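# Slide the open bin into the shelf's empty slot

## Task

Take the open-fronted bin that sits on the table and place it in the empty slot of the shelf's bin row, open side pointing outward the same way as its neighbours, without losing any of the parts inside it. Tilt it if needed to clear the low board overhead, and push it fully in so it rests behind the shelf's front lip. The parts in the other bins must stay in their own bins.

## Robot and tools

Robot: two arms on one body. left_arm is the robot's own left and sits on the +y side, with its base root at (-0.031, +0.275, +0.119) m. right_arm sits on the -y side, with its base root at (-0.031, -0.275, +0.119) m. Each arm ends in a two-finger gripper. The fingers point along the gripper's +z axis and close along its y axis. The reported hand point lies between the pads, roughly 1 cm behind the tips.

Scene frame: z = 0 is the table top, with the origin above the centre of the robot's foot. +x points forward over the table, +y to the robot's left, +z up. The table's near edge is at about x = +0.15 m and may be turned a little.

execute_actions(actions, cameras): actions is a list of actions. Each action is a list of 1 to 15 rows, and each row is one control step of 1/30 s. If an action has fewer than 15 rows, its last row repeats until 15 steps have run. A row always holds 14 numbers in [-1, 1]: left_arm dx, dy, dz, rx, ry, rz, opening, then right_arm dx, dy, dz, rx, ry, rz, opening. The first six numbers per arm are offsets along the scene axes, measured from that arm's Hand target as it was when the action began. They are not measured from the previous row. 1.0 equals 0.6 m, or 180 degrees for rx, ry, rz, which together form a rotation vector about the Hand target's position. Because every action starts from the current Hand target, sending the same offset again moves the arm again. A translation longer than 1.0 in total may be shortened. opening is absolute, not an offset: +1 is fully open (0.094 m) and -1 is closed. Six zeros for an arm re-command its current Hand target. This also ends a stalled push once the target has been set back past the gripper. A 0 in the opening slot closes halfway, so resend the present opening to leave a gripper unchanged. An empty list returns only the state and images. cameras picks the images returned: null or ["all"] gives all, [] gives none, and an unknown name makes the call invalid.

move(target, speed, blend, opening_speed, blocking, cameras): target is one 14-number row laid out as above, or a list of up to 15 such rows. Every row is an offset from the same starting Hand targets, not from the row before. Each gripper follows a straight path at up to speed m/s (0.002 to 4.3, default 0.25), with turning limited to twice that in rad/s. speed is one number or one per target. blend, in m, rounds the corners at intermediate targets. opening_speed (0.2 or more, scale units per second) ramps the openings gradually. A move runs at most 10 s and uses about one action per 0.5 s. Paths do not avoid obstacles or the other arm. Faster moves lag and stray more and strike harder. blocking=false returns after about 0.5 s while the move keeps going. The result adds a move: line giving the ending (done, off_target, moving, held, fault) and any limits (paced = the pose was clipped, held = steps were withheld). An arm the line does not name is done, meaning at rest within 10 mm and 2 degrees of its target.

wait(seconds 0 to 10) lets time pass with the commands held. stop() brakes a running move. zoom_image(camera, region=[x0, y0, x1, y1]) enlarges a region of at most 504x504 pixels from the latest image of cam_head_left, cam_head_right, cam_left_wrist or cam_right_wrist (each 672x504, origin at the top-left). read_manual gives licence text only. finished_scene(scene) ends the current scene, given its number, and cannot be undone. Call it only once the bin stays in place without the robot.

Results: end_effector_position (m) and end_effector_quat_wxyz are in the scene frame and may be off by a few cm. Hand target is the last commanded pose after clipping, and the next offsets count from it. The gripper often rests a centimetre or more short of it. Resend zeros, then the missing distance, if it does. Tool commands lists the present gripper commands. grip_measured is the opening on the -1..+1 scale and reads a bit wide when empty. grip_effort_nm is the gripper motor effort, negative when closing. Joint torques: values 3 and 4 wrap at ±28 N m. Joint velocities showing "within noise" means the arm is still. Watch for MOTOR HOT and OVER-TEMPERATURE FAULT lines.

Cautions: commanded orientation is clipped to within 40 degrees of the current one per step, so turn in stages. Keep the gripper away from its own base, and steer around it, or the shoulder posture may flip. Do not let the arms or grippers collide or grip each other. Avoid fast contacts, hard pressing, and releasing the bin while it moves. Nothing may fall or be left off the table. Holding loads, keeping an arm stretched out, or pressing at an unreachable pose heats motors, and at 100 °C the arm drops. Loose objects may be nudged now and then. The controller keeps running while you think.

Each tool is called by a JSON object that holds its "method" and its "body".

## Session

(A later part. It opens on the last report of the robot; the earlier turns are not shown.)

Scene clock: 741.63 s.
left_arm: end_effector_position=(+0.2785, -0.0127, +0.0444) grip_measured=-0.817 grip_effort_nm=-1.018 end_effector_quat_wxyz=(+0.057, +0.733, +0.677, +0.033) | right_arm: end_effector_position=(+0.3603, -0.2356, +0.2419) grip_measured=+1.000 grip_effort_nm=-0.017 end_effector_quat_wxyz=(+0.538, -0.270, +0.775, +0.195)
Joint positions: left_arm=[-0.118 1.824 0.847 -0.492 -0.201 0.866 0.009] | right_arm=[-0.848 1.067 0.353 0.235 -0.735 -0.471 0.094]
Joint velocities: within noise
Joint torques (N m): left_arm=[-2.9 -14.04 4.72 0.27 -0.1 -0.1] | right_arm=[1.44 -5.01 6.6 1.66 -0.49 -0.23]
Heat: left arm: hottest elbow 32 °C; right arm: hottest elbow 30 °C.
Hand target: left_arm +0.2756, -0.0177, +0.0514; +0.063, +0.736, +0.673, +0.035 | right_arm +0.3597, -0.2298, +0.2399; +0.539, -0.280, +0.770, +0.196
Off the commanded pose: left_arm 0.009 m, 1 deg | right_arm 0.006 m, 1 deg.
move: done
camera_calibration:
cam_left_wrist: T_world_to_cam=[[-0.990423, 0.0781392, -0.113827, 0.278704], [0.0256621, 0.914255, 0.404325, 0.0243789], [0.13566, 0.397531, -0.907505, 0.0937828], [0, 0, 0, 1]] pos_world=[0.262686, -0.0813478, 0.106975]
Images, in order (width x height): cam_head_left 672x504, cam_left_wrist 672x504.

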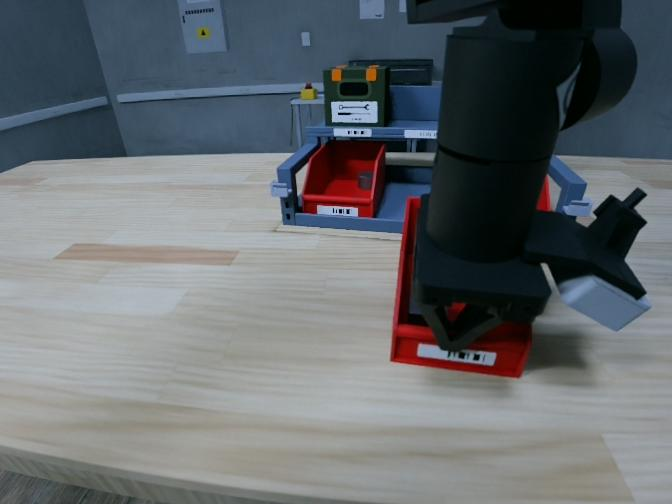

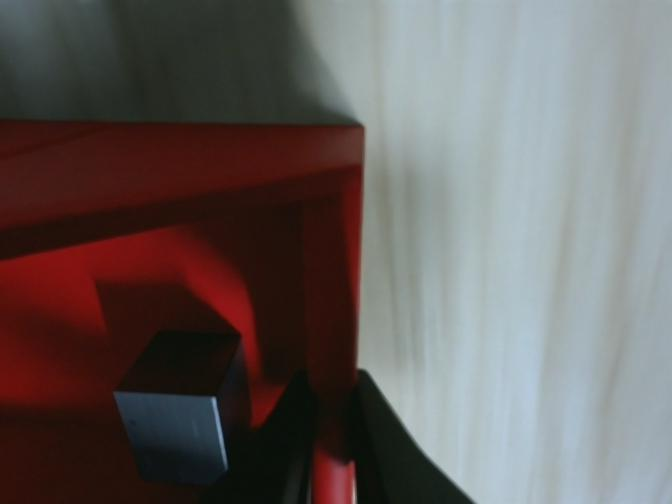

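{"method": "move", "body": {"target": [0.005,0,0.1,0.0,0.043,0,-0.95, 0,0,0,0,0,0,1], "speed": 0.1}}

Scene clock: 753.00 s.
left_arm: end_effector_position=(+0.2528, -0.0007, +0.0875) grip_measured=-0.817 grip_effort_nm=-1.018 end_effector_quat_wxyz=(-0.016, +0.743, +0.669, -0.016) | right_arm: end_effector_position=(+0.3603, -0.2356, +0.2419) grip_measured=+1.000 grip_effort_nm=-0.007 end_effector_quat_wxyz=(+0.538, -0.270, +0.775, +0.195)
Joint positions: left_arm=[-0.118 1.738 0.9 -0.783 -0.106 0.866 0.009] | right_arm=[-0.848 1.067 0.353 0.235 -0.735 -0.471 0.094]
Joint velocities: within noise
Joint torques (N m): left_arm=[-0.97 -14.51 9.36 -0.43 0.09 -0.04] | right_arm=[1.55 -5.01 6.53 1.69 -0.49 -0.22]
Heat: left arm: hottest shoulder 31 °C; right arm: hottest elbow 30 °C.
Hand target: left_arm +0.2785, -0.0176, +0.1113; +0.017, +0.737, +0.676, -0.015 | right_arm +0.3597, -0.2298, +0.2399; +0.539, -0.280, +0.770, +0.196
Off the commanded pose: left_arm 0.039 m, 4 deg | right_arm 0.006 m, 1 deg.
move: off_target (left_arm)
camera_calibration:
cam_left_wrist: T_world_to_cam=[[-0.992706, 0.103965, 0.0610374, 0.242479], [0.120156, 0.894524, 0.430569, -0.0295796], [-0.00983527, 0.434763, -0.900491, 0.1678], [0, 0, 0, 1]] pos_world=[0.245915, -0.0717029, 0.149038]
cam_right_wrist: T_world_to_cam=[[0.642325, -0.766402, -0.00676661, -0.410044], [-0.546674, -0.451947, -0.704905, 0.298512], [0.537183, 0.456478, -0.709269, 0.17322], [0, 0, 0, 1]] pos_world=[0.33352, -0.258418, 0.330507]

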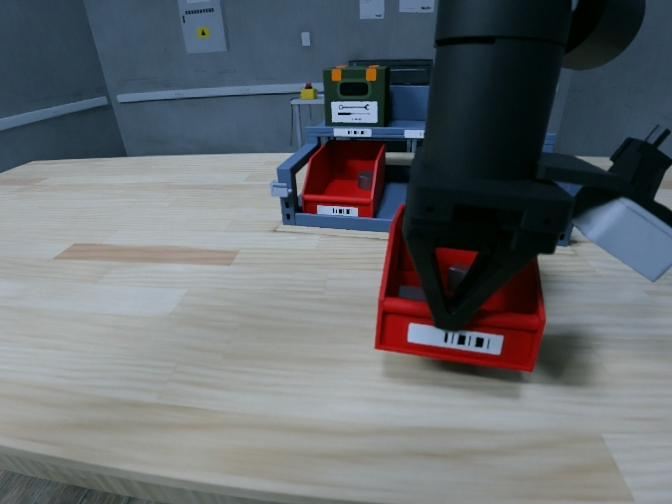

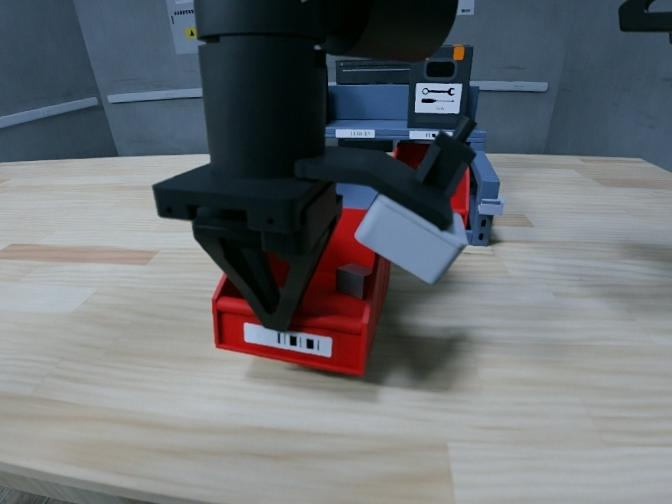

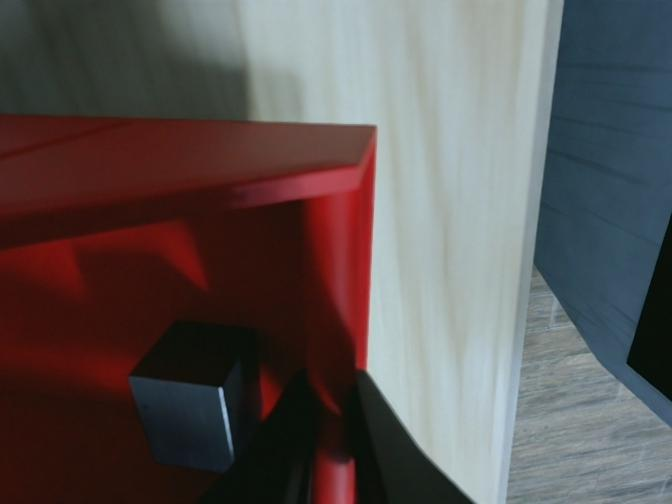

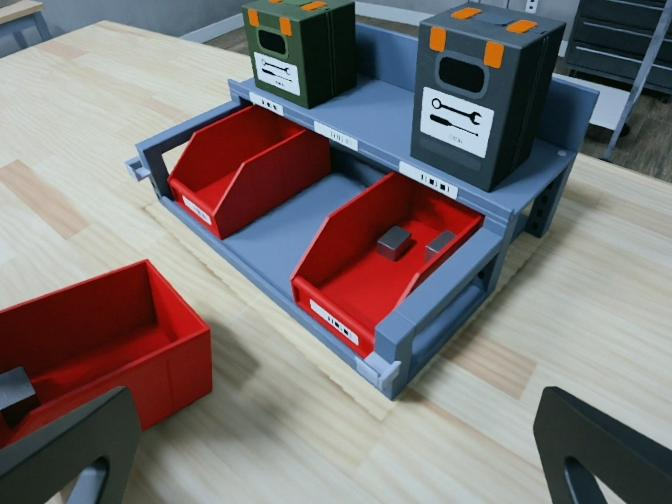

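{"method": "move", "body": {"target": [0.1,0.03,0.055,0.0,0.0,0.007,-0.95, 0,0,0,0,0,0,1], "speed": 0.12}}

Scene clock: 766.00 s.
left_arm: end_effector_position=(+0.3104, +0.0113, +0.1202) grip_measured=-0.818 grip_effort_nm=-1.018 end_effector_quat_wxyz=(-0.015, +0.733, +0.679, -0.018) | right_arm: end_effector_position=(+0.3603, -0.2356, +0.2419) grip_measured=+1.000 grip_effort_nm=-0.012 end_effector_quat_wxyz=(+0.538, -0.270, +0.775, +0.195)
Joint positions: left_arm=[-0.013 1.728 1.028 -0.908 -0.105 0.944 0.009] | right_arm=[-0.848 1.067 0.353 0.235 -0.735 -0.471 0.094]
Joint velocities: within noise
Joint torques (N m): left_arm=[-0.79 -14.97 10.19 -0.27 0.1 0.04] | right_arm=[1.55 -5.07 6.56 1.63 -0.48 -0.23]
Heat: left arm: hottest elbow 34 °C; right arm: hottest elbow 30 °C.
Hand target: left_arm +0.3385, +0.0003, +0.1444; +0.018, +0.730, +0.684, -0.015 | right_arm +0.3597, -0.2298, +0.2399; +0.539, -0.280, +0.770, +0.196
Off the commanded pose: left_arm 0.039 m, 4 deg | right_arm 0.006 m, 1 deg.
move: off_target (left_arm)
camera_calibration:
cam_left_wrist: T_world_to_cam=[[-0.995013, 0.0771167, 0.0632558, 0.297185], [0.096814, 0.899251, 0.426585, -0.0536726], [-0.023986, 0.430582, -0.902233, 0.197234], [0, 0, 0, 1]] pos_world=[0.30563, -0.0595781, 0.182048]
cam_right_wrist: T_world_to_cam=[[0.642325, -0.766402, -0.00676661, -0.410044], [-0.546674, -0.451947, -0.704905, 0.298512], [0.537183, 0.456478, -0.709269, 0.17322], [0, 0, 0, 1]] pos_world=[0.33352, -0.258418, 0.330507]

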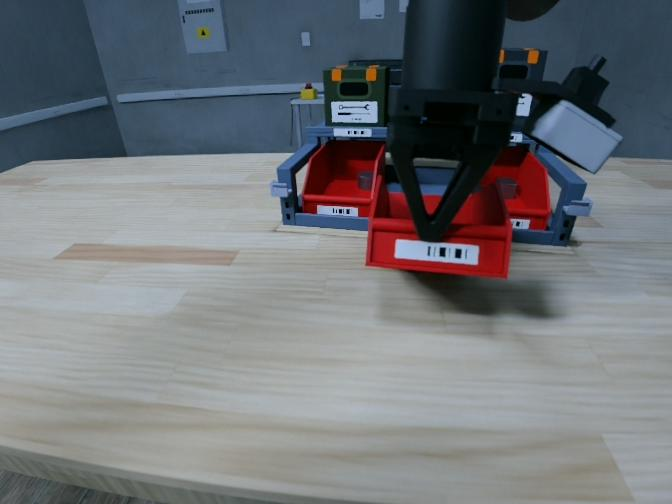

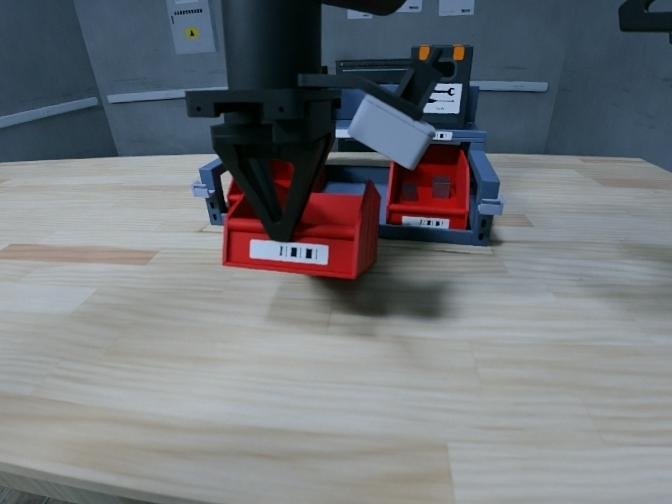

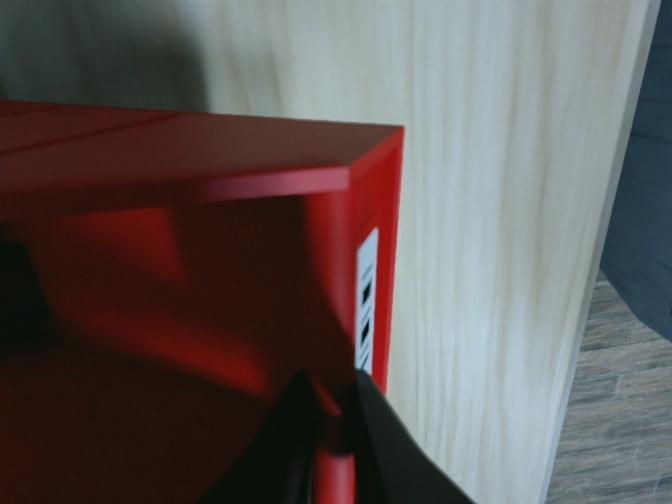

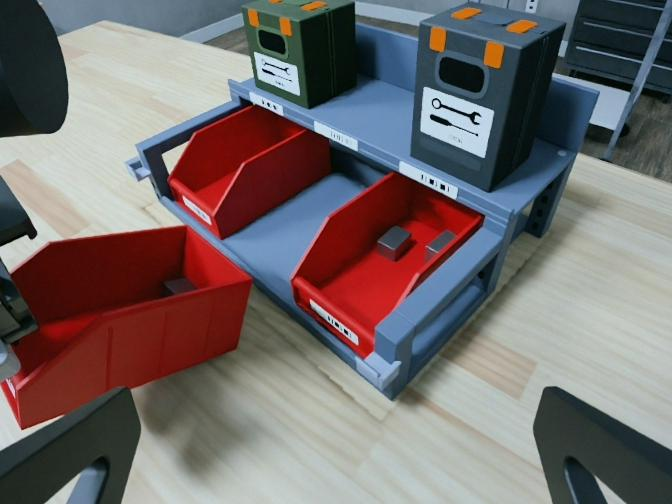

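{"method": "zoom_image", "body": {"camera": "cam_right_wrist", "region": [0, 190, 280, 440]}}

Scaled by 1.800 from the camera's 672x504 image, which has a finer 960x720 frame.

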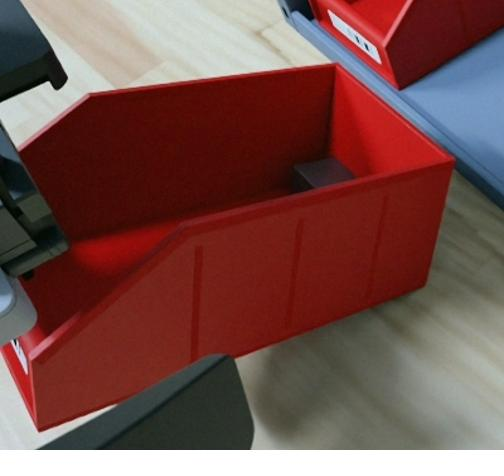

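{"method": "move", "body": {"target": [0.02,0.02,0.0,0.0,-0.055,0.0,-0.95, 0,0,0,0,0,0,1], "speed": 0.12}}

{"method": "zoom_image", "body": {"camera": "cam_right_wrist", "region": [0, 170, 320, 440]}}

Scene clock: 817.47 s.
left_arm: end_effector_position=(+0.3369, +0.0127, +0.1287) grip_measured=-0.818 grip_effort_nm=-1.018 end_effector_quat_wxyz=(+0.049, +0.734, +0.676, +0.040) | right_arm: end_effector_position=(+0.3603, -0.2356, +0.2419) grip_measured=+1.000 grip_effort_nm=-0.007 end_effector_quat_wxyz=(+0.538, -0.270, +0.775, +0.195)
Joint positions: left_arm=[-0.013 1.682 0.987 -0.768 -0.204 0.972 0.009] | right_arm=[-0.848 1.067 0.353 0.235 -0.735 -0.471 0.094]
Joint velocities: within noise
Joint torques (N m): left_arm=[-0.85 -15.56 6.71 1.52 -0.28 0] | right_arm=[1.32 -5.13 6.6 1.72 -0.49 -0.22]
Heat: left arm: hottest elbow 38 °C; right arm: hottest elbow 30 °C.
Hand target: left_arm +0.3503, +0.0124, +0.1443; +0.076, +0.728, +0.679, +0.048 | right_arm +0.3597, -0.2298, +0.2399; +0.539, -0.280, +0.770, +0.196
Off the commanded pose: left_arm 0.021 m, 3 deg | right_arm 0.006 m, 1 deg.
move: off_target (left_arm)
camera_calibration:
cam_left_wrist: T_world_to_cam=[[-0.990571, 0.0809659, -0.110513, 0.343767], [0.0267477, 0.905448, 0.423613, -0.0372274], [0.134362, 0.416663, -0.899077, 0.151378], [0, 0, 0, 1]] pos_world=[0.321182, -0.0571995, 0.189861]
cam_right_wrist: T_world_to_cam=[[0.642325, -0.766402, -0.00676661, -0.410044], [-0.546674, -0.451947, -0.704905, 0.298512], [0.537183, 0.456478, -0.709269, 0.17322], [0, 0, 0, 1]] pos_world=[0.33352, -0.258418, 0.330507]

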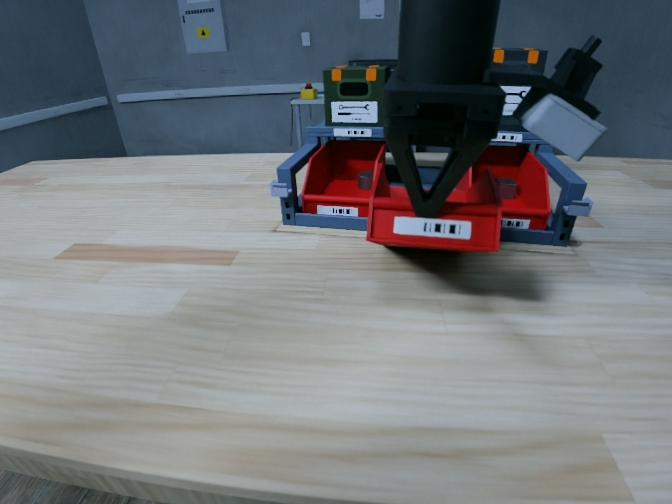

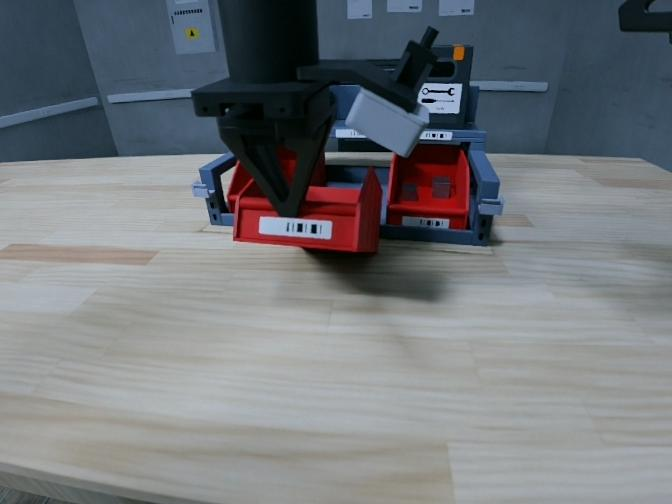

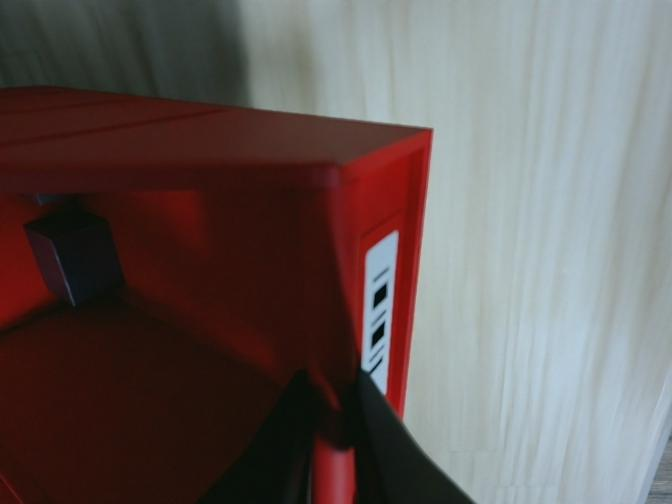

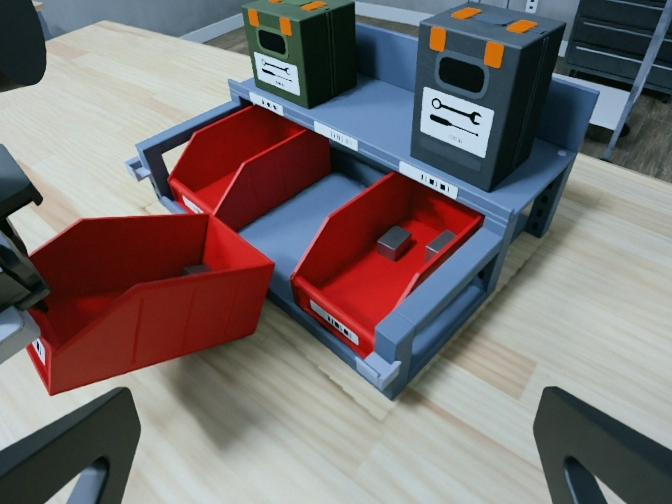

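Scaled by 1.575 from the camera's 672x504 image, which has a finer 960x720 frame.

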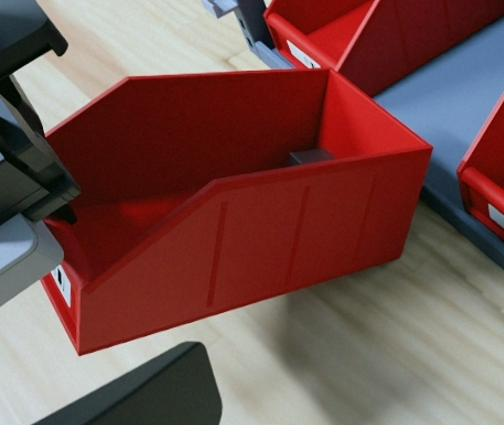

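{"method": "move", "body": {"target": [[-0.12,-0.01,0.0,0,0.0,0.0,-0.95, 0,0,0,0,0,0,1],[-0.12,-0.01,-0.13,0,0.0,0.0,-0.95, 0,0,0,0,0,0,1]], "speed": 0.12}}

Scene clock: 859.93 s.
left_arm: end_effector_position=(+0.2765, +0.0046, +0.0710) grip_measured=-0.819 grip_effort_nm=-1.018 end_effector_quat_wxyz=(+0.076, +0.729, +0.679, +0.048) | right_arm: end_effector_position=(+0.3603, -0.2356, +0.2419) grip_measured=+1.000 grip_effort_nm=-0.017 end_effector_quat_wxyz=(+0.538, -0.270, +0.775, +0.195)
Joint positions: left_arm=[-0.112 1.718 0.79 -0.5 -0.227 0.871 0.008] | right_arm=[-0.848 1.067 0.353 0.235 -0.735 -0.471 0.094]
Joint velocities: within noise
Joint torques (N m): left_arm=[-0.79 -11.16 4.97 1.33 0 -0.02] | right_arm=[1.49 -5.07 6.57 1.61 -0.48 -0.23]
Heat: left arm: hottest elbow 34 °C; right arm: hottest elbow 30 °C.
Hand target: left_arm +0.2785, +0.0064, +0.0664; +0.076, +0.728, +0.680, +0.048 | right_arm +0.3597, -0.2298, +0.2399; +0.539, -0.280, +0.770, +0.196
Off the commanded pose: left_arm 0.005 m, 0 deg | right_arm 0.006 m, 1 deg.
move: done
camera_calibration:
cam_left_wrist: T_world_to_cam=[[-0.984759, 0.067909, -0.160117, 0.280242], [-0.00123513, 0.917868, 0.396884, 0.00583556], [0.173918, 0.391033, -0.903795, 0.100501], [0, 0, 0, 1]] pos_world=[0.258499, -0.0636865, 0.133388]
cam_right_wrist: T_world_to_cam=[[0.642325, -0.766402, -0.00676661, -0.410044], [-0.546674, -0.451947, -0.704905, 0.298512], [0.537183, 0.456478, -0.709269, 0.17322], [0, 0, 0, 1]] pos_world=[0.33352, -0.258418, 0.330507]

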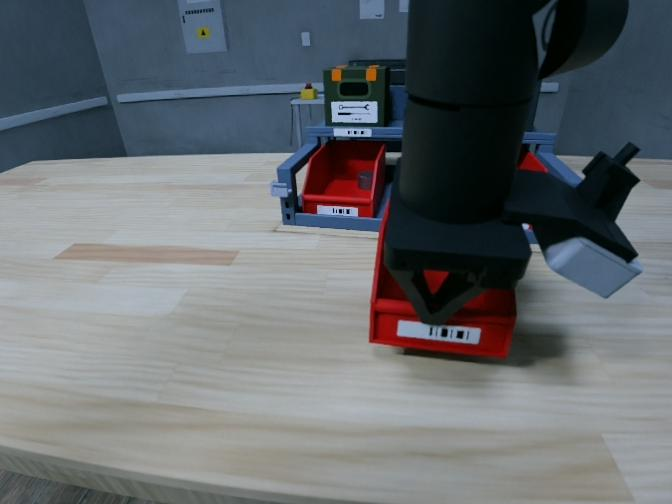

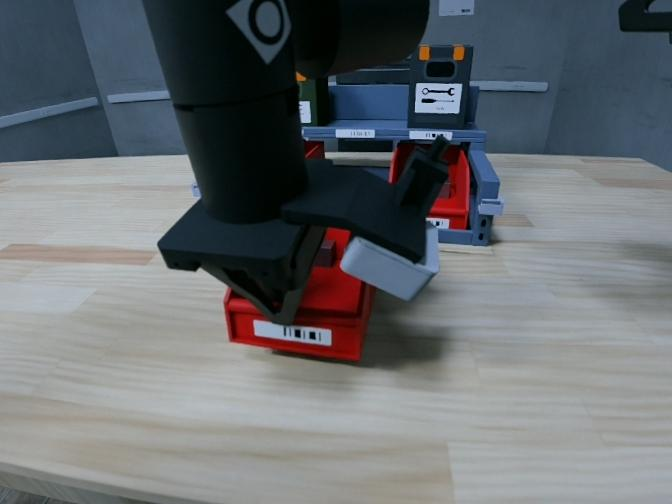

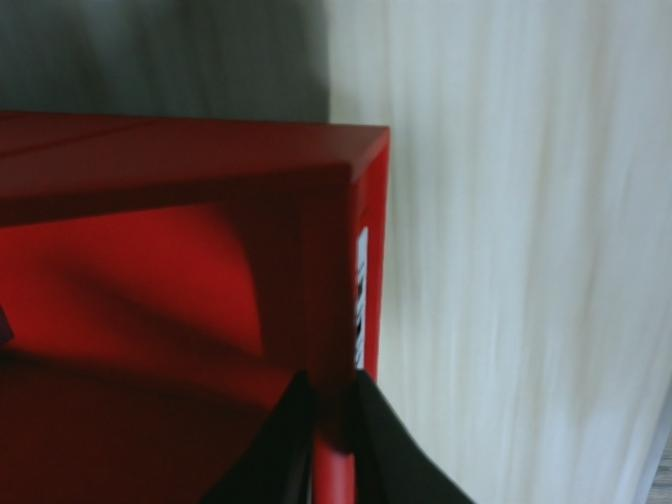

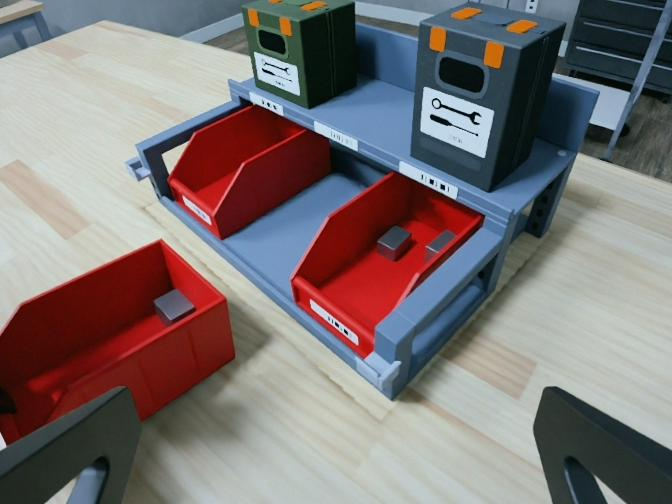

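{"method": "move", "body": {"target": [-0.003,0.0,-0.05,0,0.0,0.0,-0.95, 0,0,0,0,0,0,1], "speed": 0.08}}

Scene clock: 864.53 s.
left_arm: end_effector_position=(+0.2755, +0.0009, +0.0458) grip_measured=-0.819 grip_effort_nm=-1.023 end_effector_quat_wxyz=(+0.080, +0.728, +0.679, +0.048) | right_arm: end_effector_position=(+0.3603, -0.2356, +0.2419) grip_measured=+1.000 grip_effort_nm=-0.022 end_effector_quat_wxyz=(+0.538, -0.270, +0.775, +0.195)
Joint positions: left_arm=[-0.112 1.784 0.778 -0.414 -0.229 0.872 0.008] | right_arm=[-0.848 1.067 0.353 0.235 -0.735 -0.471 0.094]
Joint velocities: within noise
Joint torques (N m): left_arm=[-0.32 -10.75 4.19 1.52 0.09 0.05] | right_arm=[1.38 -5.13 6.54 1.69 -0.48 -0.23]
Heat: left arm: hottest elbow 34 °C; right arm: hottest elbow 30 °C.
Hand target: left_arm +0.2766, +0.0064, +0.0363; +0.076, +0.728, +0.680, +0.048 | right_arm +0.3597, -0.2298, +0.2399; +0.539, -0.280, +0.770, +0.196
Off the commanded pose: left_arm 0.011 m, 0 deg | right_arm 0.006 m, 1 deg.
move: off_target (left_arm)
camera_calibration:
cam_left_wrist: T_world_to_cam=[[-0.983613, 0.0666286, -0.167529, 0.275425], [-0.00441704, 0.920023, 0.39184, 0.0203097], [0.180238, 0.386159, -0.904652, 0.0775932], [0, 0, 0, 1]] pos_world=[0.257016, -0.0669999, 0.108378]
cam_right_wrist: T_world_to_cam=[[0.642325, -0.766402, -0.00676661, -0.410044], [-0.546674, -0.451947, -0.704905, 0.298512], [0.537183, 0.456478, -0.709269, 0.17322], [0, 0, 0, 1]] pos_world=[0.33352, -0.258418, 0.330507]

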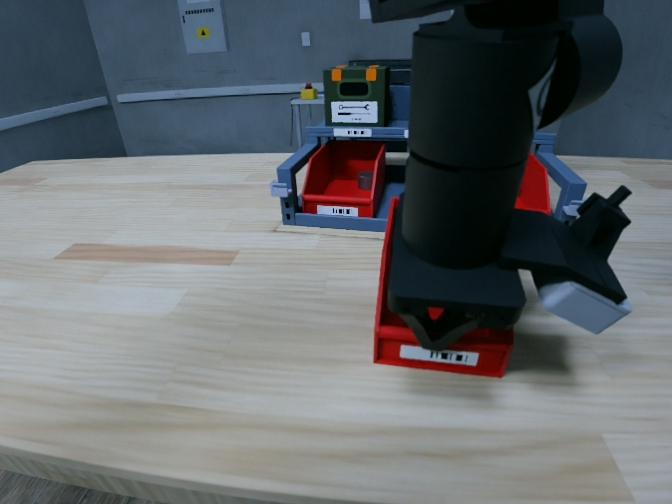

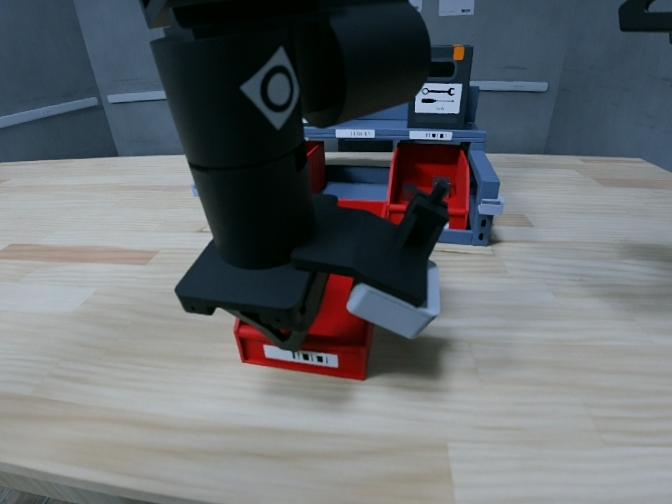

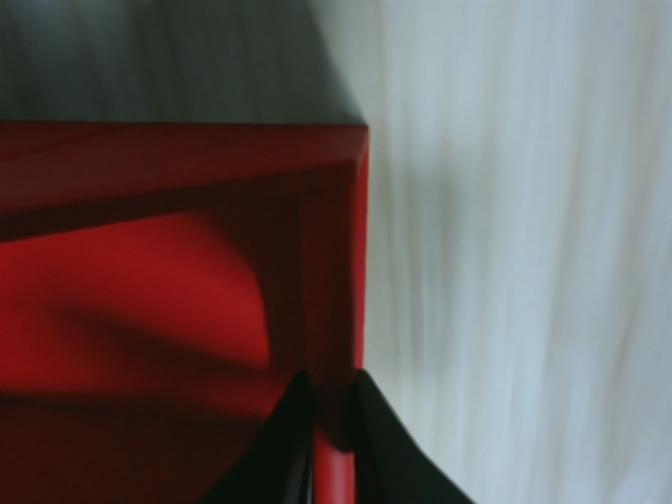

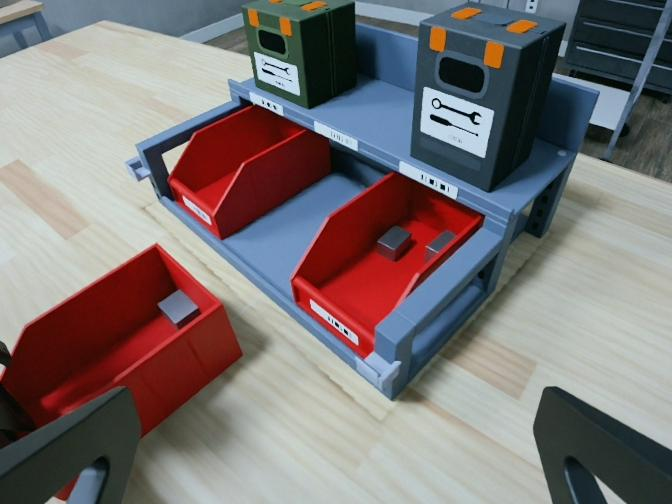

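{"method": "move", "body": {"target": [[0,0,0.0,0,0.0,0.0,-0.45, 0,0,0,0,0,0,1],[0.0,0.0,-0.005,0,0.045,0.0,-0.45, 0,0,0,0,0,0,1]], "speed": 0.1, "opening_speed": 0.8}}

Scene clock: 876.27 s.
left_arm: end_effector_position=(+0.2631, +0.0101, +0.0326) grip_measured=-0.452 grip_effort_nm=0.129 end_effector_quat_wxyz=(+0.026, +0.733, +0.680, -0.002) | right_arm: end_effector_position=(+0.3603, -0.2356, +0.2419) grip_measured=+1.000 grip_effort_nm=-0.017 end_effector_quat_wxyz=(+0.538, -0.270, +0.775, +0.195)
Joint positions: left_arm=[-0.072 1.824 0.811 -0.515 -0.131 0.895 0.026] | right_arm=[-0.848 1.067 0.353 0.235 -0.735 -0.471 0.094]
Joint velocities: within noise
Joint torques (N m): left_arm=[-0.15 -11.69 6.64 -0.23 0.19 -0.01] | right_arm=[1.44 -5.07 6.56 1.63 -0.48 -0.23]
Heat: left arm: hottest elbow 33 °C; right arm: hottest elbow 30 °C.
Hand target: left_arm +0.2766, +0.0063, +0.0334; +0.028, +0.730, +0.683, -0.003 | right_arm +0.3597, -0.2298, +0.2399; +0.539, -0.280, +0.770, +0.196
Off the commanded pose: left_arm 0.014 m, 1 deg | right_arm 0.006 m, 1 deg.
move: off_target (left_arm)
camera_calibration:
cam_left_wrist: T_world_to_cam=[[-0.996919, 0.0756812, -0.0206264, 0.259117], [0.0612626, 0.915413, 0.397827, -0.000531522], [0.0489896, 0.395337, -0.917229, 0.0992439], [0, 0, 0, 1]] pos_world=[0.253489, -0.0583585, 0.0965854]
cam_right_wrist: T_world_to_cam=[[0.642325, -0.766402, -0.00676661, -0.410044], [-0.546674, -0.451947, -0.704905, 0.298512], [0.537183, 0.456478, -0.709269, 0.17322], [0, 0, 0, 1]] pos_world=[0.33352, -0.258418, 0.330507]

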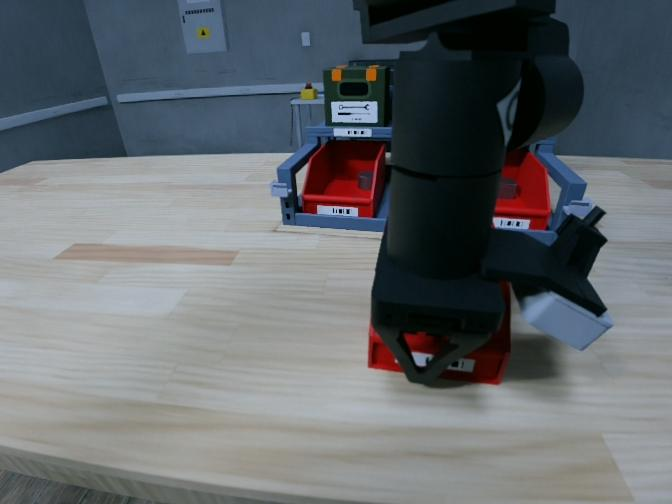

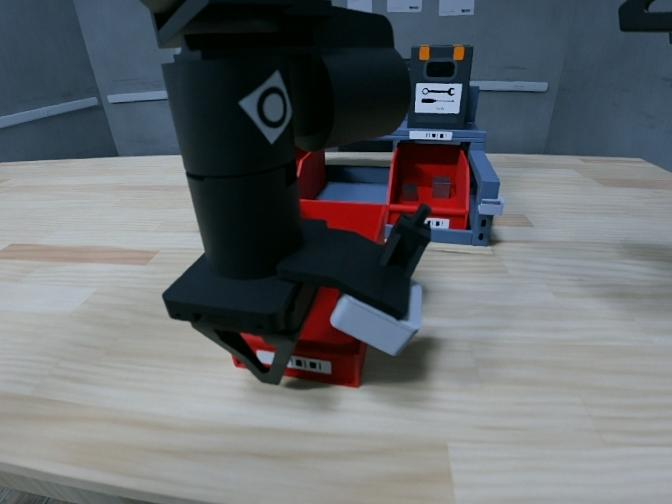

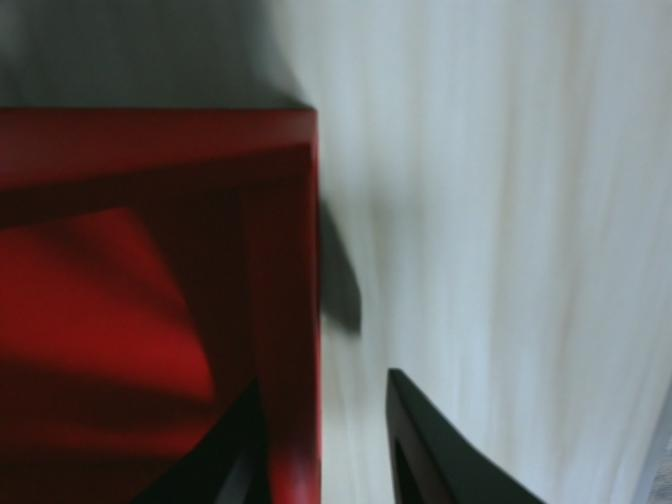

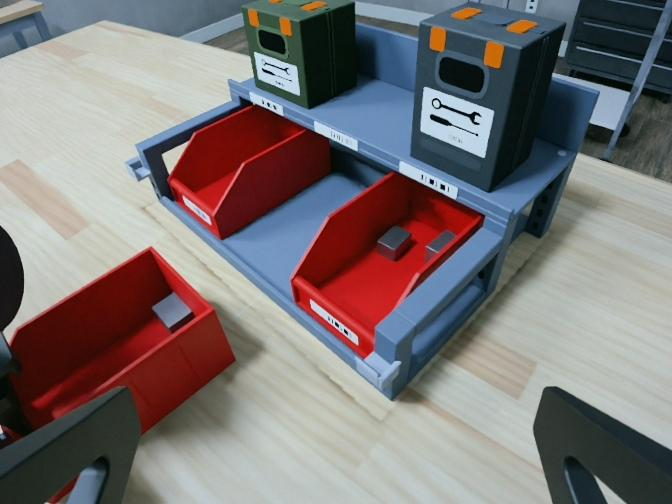

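{"method": "move", "body": {"target": [0.0,0,0.0,0,0.0,0.0,-0.95, 0,0,0,0,0,0,1], "speed": 0.1, "opening_speed": 0.3, "cameras": ["cam_left_wrist","cam_head_left"]}}

Scene clock: 882.67 s.
left_arm: end_effector_position=(+0.2631, +0.0102, +0.0325) grip_measured=-0.816 grip_effort_nm=-1.018 end_effector_quat_wxyz=(+0.026, +0.733, +0.680, -0.002) | right_arm: end_effector_position=(+0.3603, -0.2356, +0.2419) grip_measured=+1.000 grip_effort_nm=-0.012 end_effector_quat_wxyz=(+0.538, -0.270, +0.774, +0.195)
Joint positions: left_arm=[-0.072 1.824 0.811 -0.516 -0.13 0.896 0.009] | right_arm=[-0.848 1.067 0.353 0.235 -0.735 -0.471 0.094]
Joint velocities: within noise
Joint torques (N m): left_arm=[-0.15 -11.58 6.75 -0.17 0.19 0.02] | right_arm=[1.38 -5.07 6.6 1.62 -0.48 -0.22]
Heat: left arm: hottest elbow 33 °C; right arm: hottest elbow 30 °C.
Hand target: left_arm +0.2766, +0.0063, +0.0333; +0.028, +0.730, +0.683, -0.003 | right_arm +0.3597, -0.2298, +0.2399; +0.539, -0.280, +0.770, +0.196
Off the commanded pose: left_arm 0.014 m, 1 deg | right_arm 0.006 m, 1 deg.
move: off_target (left_arm)
camera_calibration:
cam_left_wrist: T_world_to_cam=[[-0.996898, 0.0761853, -0.0197395, 0.259044], [0.0620666, 0.915278, 0.398013, -0.000815127], [0.0483899, 0.395554, -0.917167, 0.0992724], [0, 0, 0, 1]] pos_world=[0.253487, -0.0582568, 0.0964872]
Images, in order (width x height): cam_head_left 672x504, cam_left_wrist 672x504.

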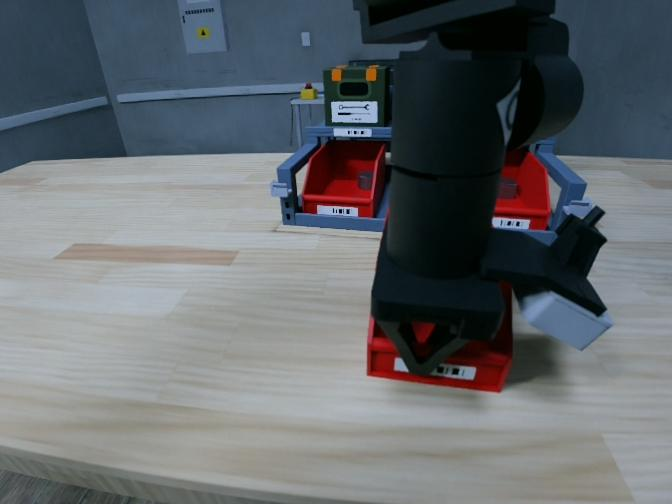

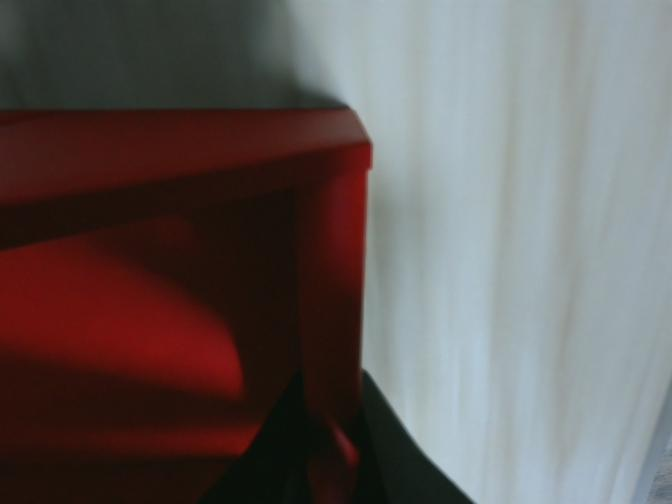

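{"method": "move", "body": {"target": [0.02,0.0,0.137,0,0.022,0.0,-0.95, 0,0,0,0,0,0,1], "speed": 0.12}}

Scene clock: 891.77 s.
left_arm: end_effector_position=(+0.2539, +0.0237, +0.0875) grip_measured=-0.818 grip_effort_nm=-1.018 end_effector_quat_wxyz=(-0.040, +0.734, +0.677, -0.033) | right_arm: end_effector_position=(+0.3603, -0.2356, +0.2419) grip_measured=+1.000 grip_effort_nm=-0.012 end_effector_quat_wxyz=(+0.538, -0.270, +0.774, +0.195)
Joint positions: left_arm=[-0.059 1.724 0.888 -0.83 -0.078 0.898 0.009] | right_arm=[-0.848 1.067 0.353 0.235 -0.735 -0.471 0.094]
Joint velocities: within noise
Joint torques (N m): left_arm=[-0.32 -14.92 9.73 -0.31 -0.01 0.01] | right_arm=[1.49 -4.95 6.58 1.63 -0.48 -0.23]
Heat: left arm: hottest elbow 33 °C; right arm: hottest elbow 30 °C.
Hand target: left_arm +0.2886, +0.0064, +0.1155; +0.005, +0.729, +0.684, -0.029 | right_arm +0.3597, -0.2298, +0.2399; +0.539, -0.280, +0.770, +0.196
Off the commanded pose: left_arm 0.048 m, 5 deg | right_arm 0.006 m, 1 deg.
move: off_target (left_arm)
camera_calibration:
cam_left_wrist: T_world_to_cam=[[-0.989472, 0.081472, 0.119616, 0.235657], [0.12603, 0.891371, 0.435402, -0.0534302], [-0.0711491, 0.445893, -0.892254, 0.1717], [0, 0, 0, 1]] pos_world=[0.252126, -0.0481332, 0.148275]
cam_right_wrist: T_world_to_cam=[[0.642445, -0.766305, -0.00641351, -0.410176], [-0.546439, -0.452217, -0.704915, 0.298366], [0.537279, 0.456374, -0.709263, 0.173158], [0, 0, 0, 1]] pos_world=[0.33352, -0.258419, 0.330507]

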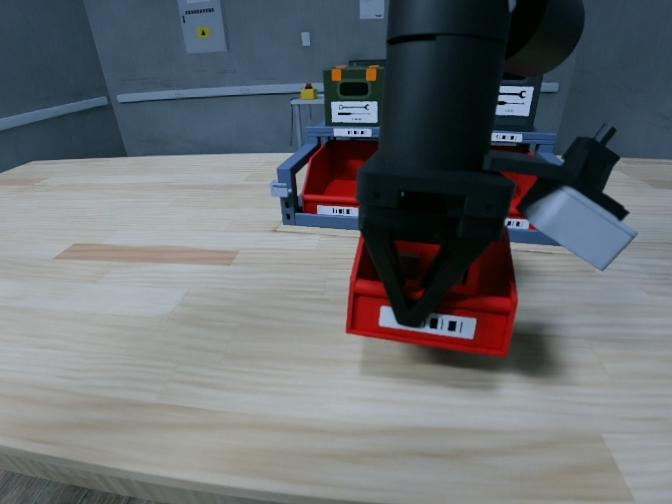

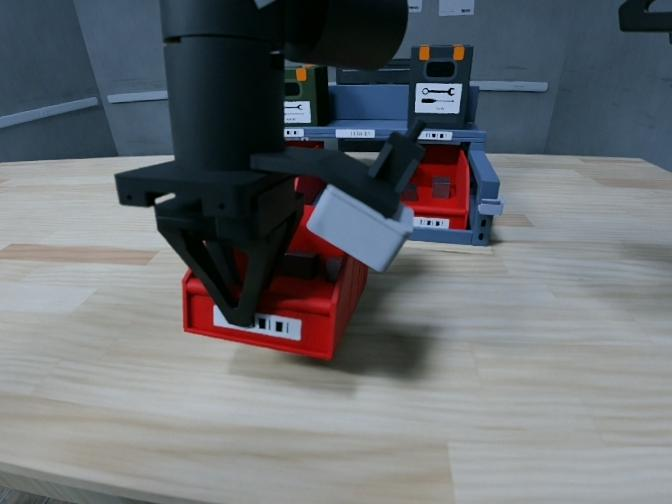

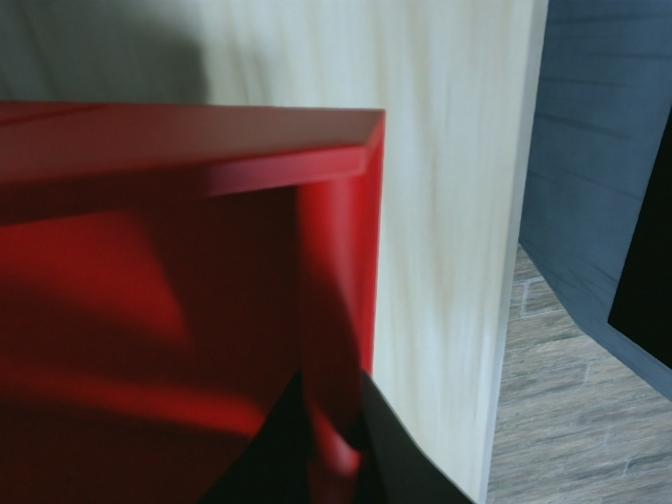

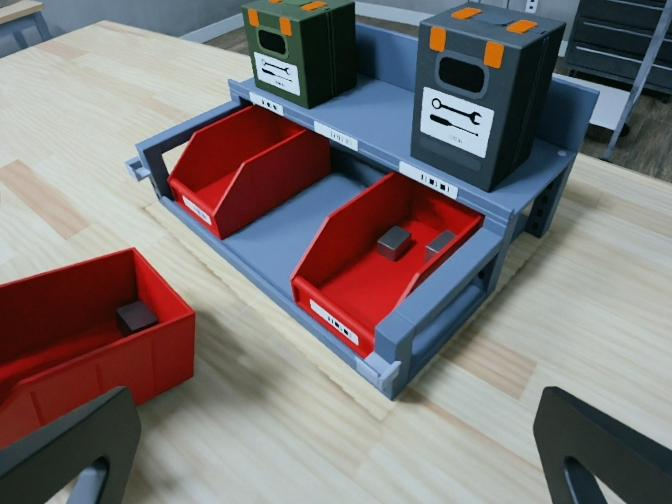

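{"method": "move", "body": {"target": [0.132,0.0,0.0375,-0.02,-0.006,0.0,-0.95, 0,0,0,0,0,0,1], "speed": 0.12}}

{"method": "zoom_image", "body": {"camera": "cam_right_wrist", "region": [0, 130, 400, 430]}}

Scene clock: 905.53 s.
left_arm: end_effector_position=(+0.3324, +0.0202, +0.1122) grip_measured=-0.818 grip_effort_nm=-1.018 end_effector_quat_wxyz=(-0.006, +0.731, +0.680, -0.052) | right_arm: end_effector_position=(+0.3603, -0.2356, +0.2419) grip_measured=+1.000 grip_effort_nm=-0.012 end_effector_quat_wxyz=(+0.538, -0.270, +0.774, +0.195)
Joint positions: left_arm=[0.062 1.756 1.054 -0.893 -0.039 1.018 0.009] | right_arm=[-0.848 1.067 0.353 0.235 -0.735 -0.471 0.094]
Joint velocities: within noise
Joint torques (N m): left_arm=[-0.85 -15.03 11.07 0.06 0.07 0.06] | right_arm=[1.38 -5.19 6.57 1.65 -0.48 -0.22]
Heat: left arm: hottest elbow 35 °C; right arm: hottest elbow 30 °C.
Hand target: left_arm +0.3677, +0.0064, +0.1379; +0.034, +0.729, +0.682, -0.043 | right_arm +0.3597, -0.2298, +0.2399; +0.539, -0.280, +0.770, +0.196
Off the commanded pose: left_arm 0.046 m, 5 deg | right_arm 0.006 m, 1 deg.
move: off_target (left_arm)
camera_calibration:
cam_left_wrist: T_world_to_cam=[[-0.992486, 0.0767613, 0.0952803, 0.314516], [0.106853, 0.923139, 0.369319, -0.0577263], [-0.0596075, 0.376725, -0.924405, 0.202116], [0, 0, 0, 1]] pos_world=[0.330369, -0.0469954, 0.178189]
cam_right_wrist: T_world_to_cam=[[0.642445, -0.766305, -0.00641351, -0.410176], [-0.546439, -0.452217, -0.704915, 0.298366], [0.537279, 0.456374, -0.709263, 0.173158], [0, 0, 0, 1]] pos_world=[0.33352, -0.258419, 0.330507]

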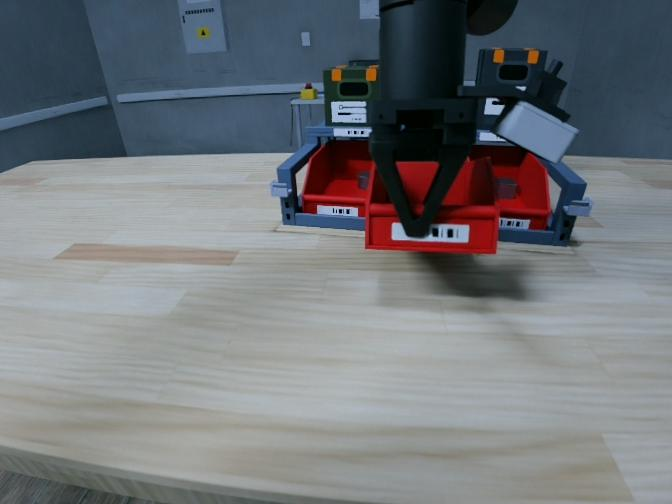

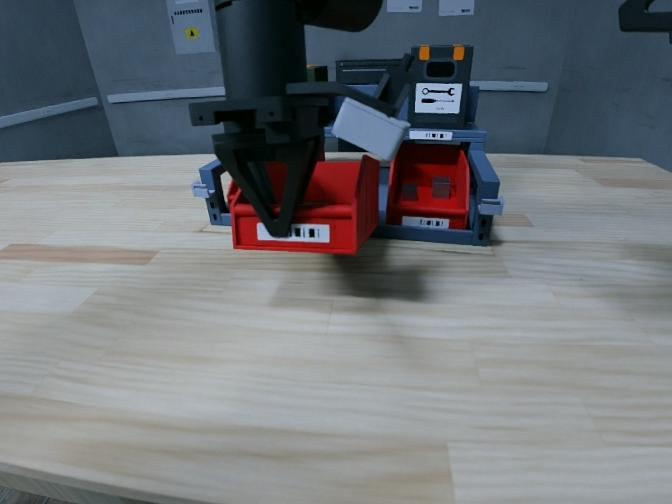

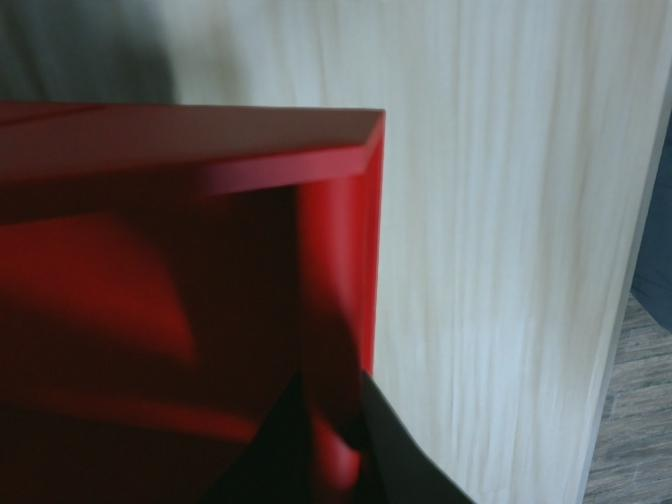

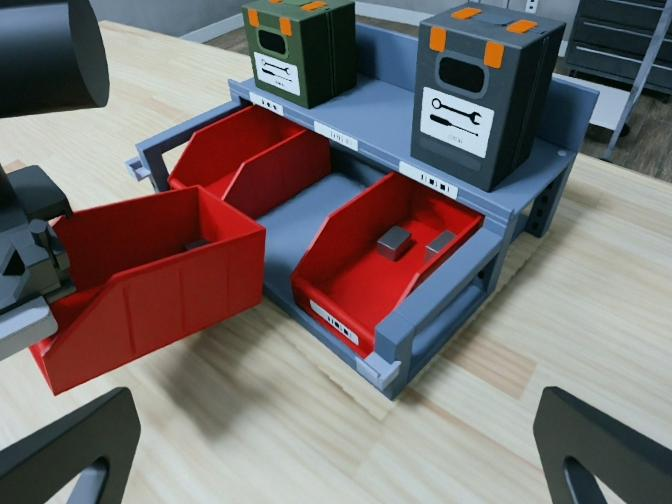

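Scaled by 1.260 from the camera's 672x504 image, which has a finer 960x720 frame.

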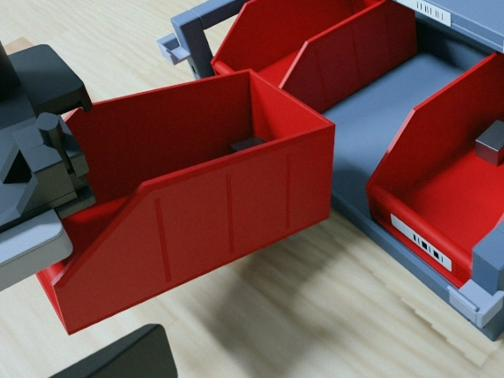

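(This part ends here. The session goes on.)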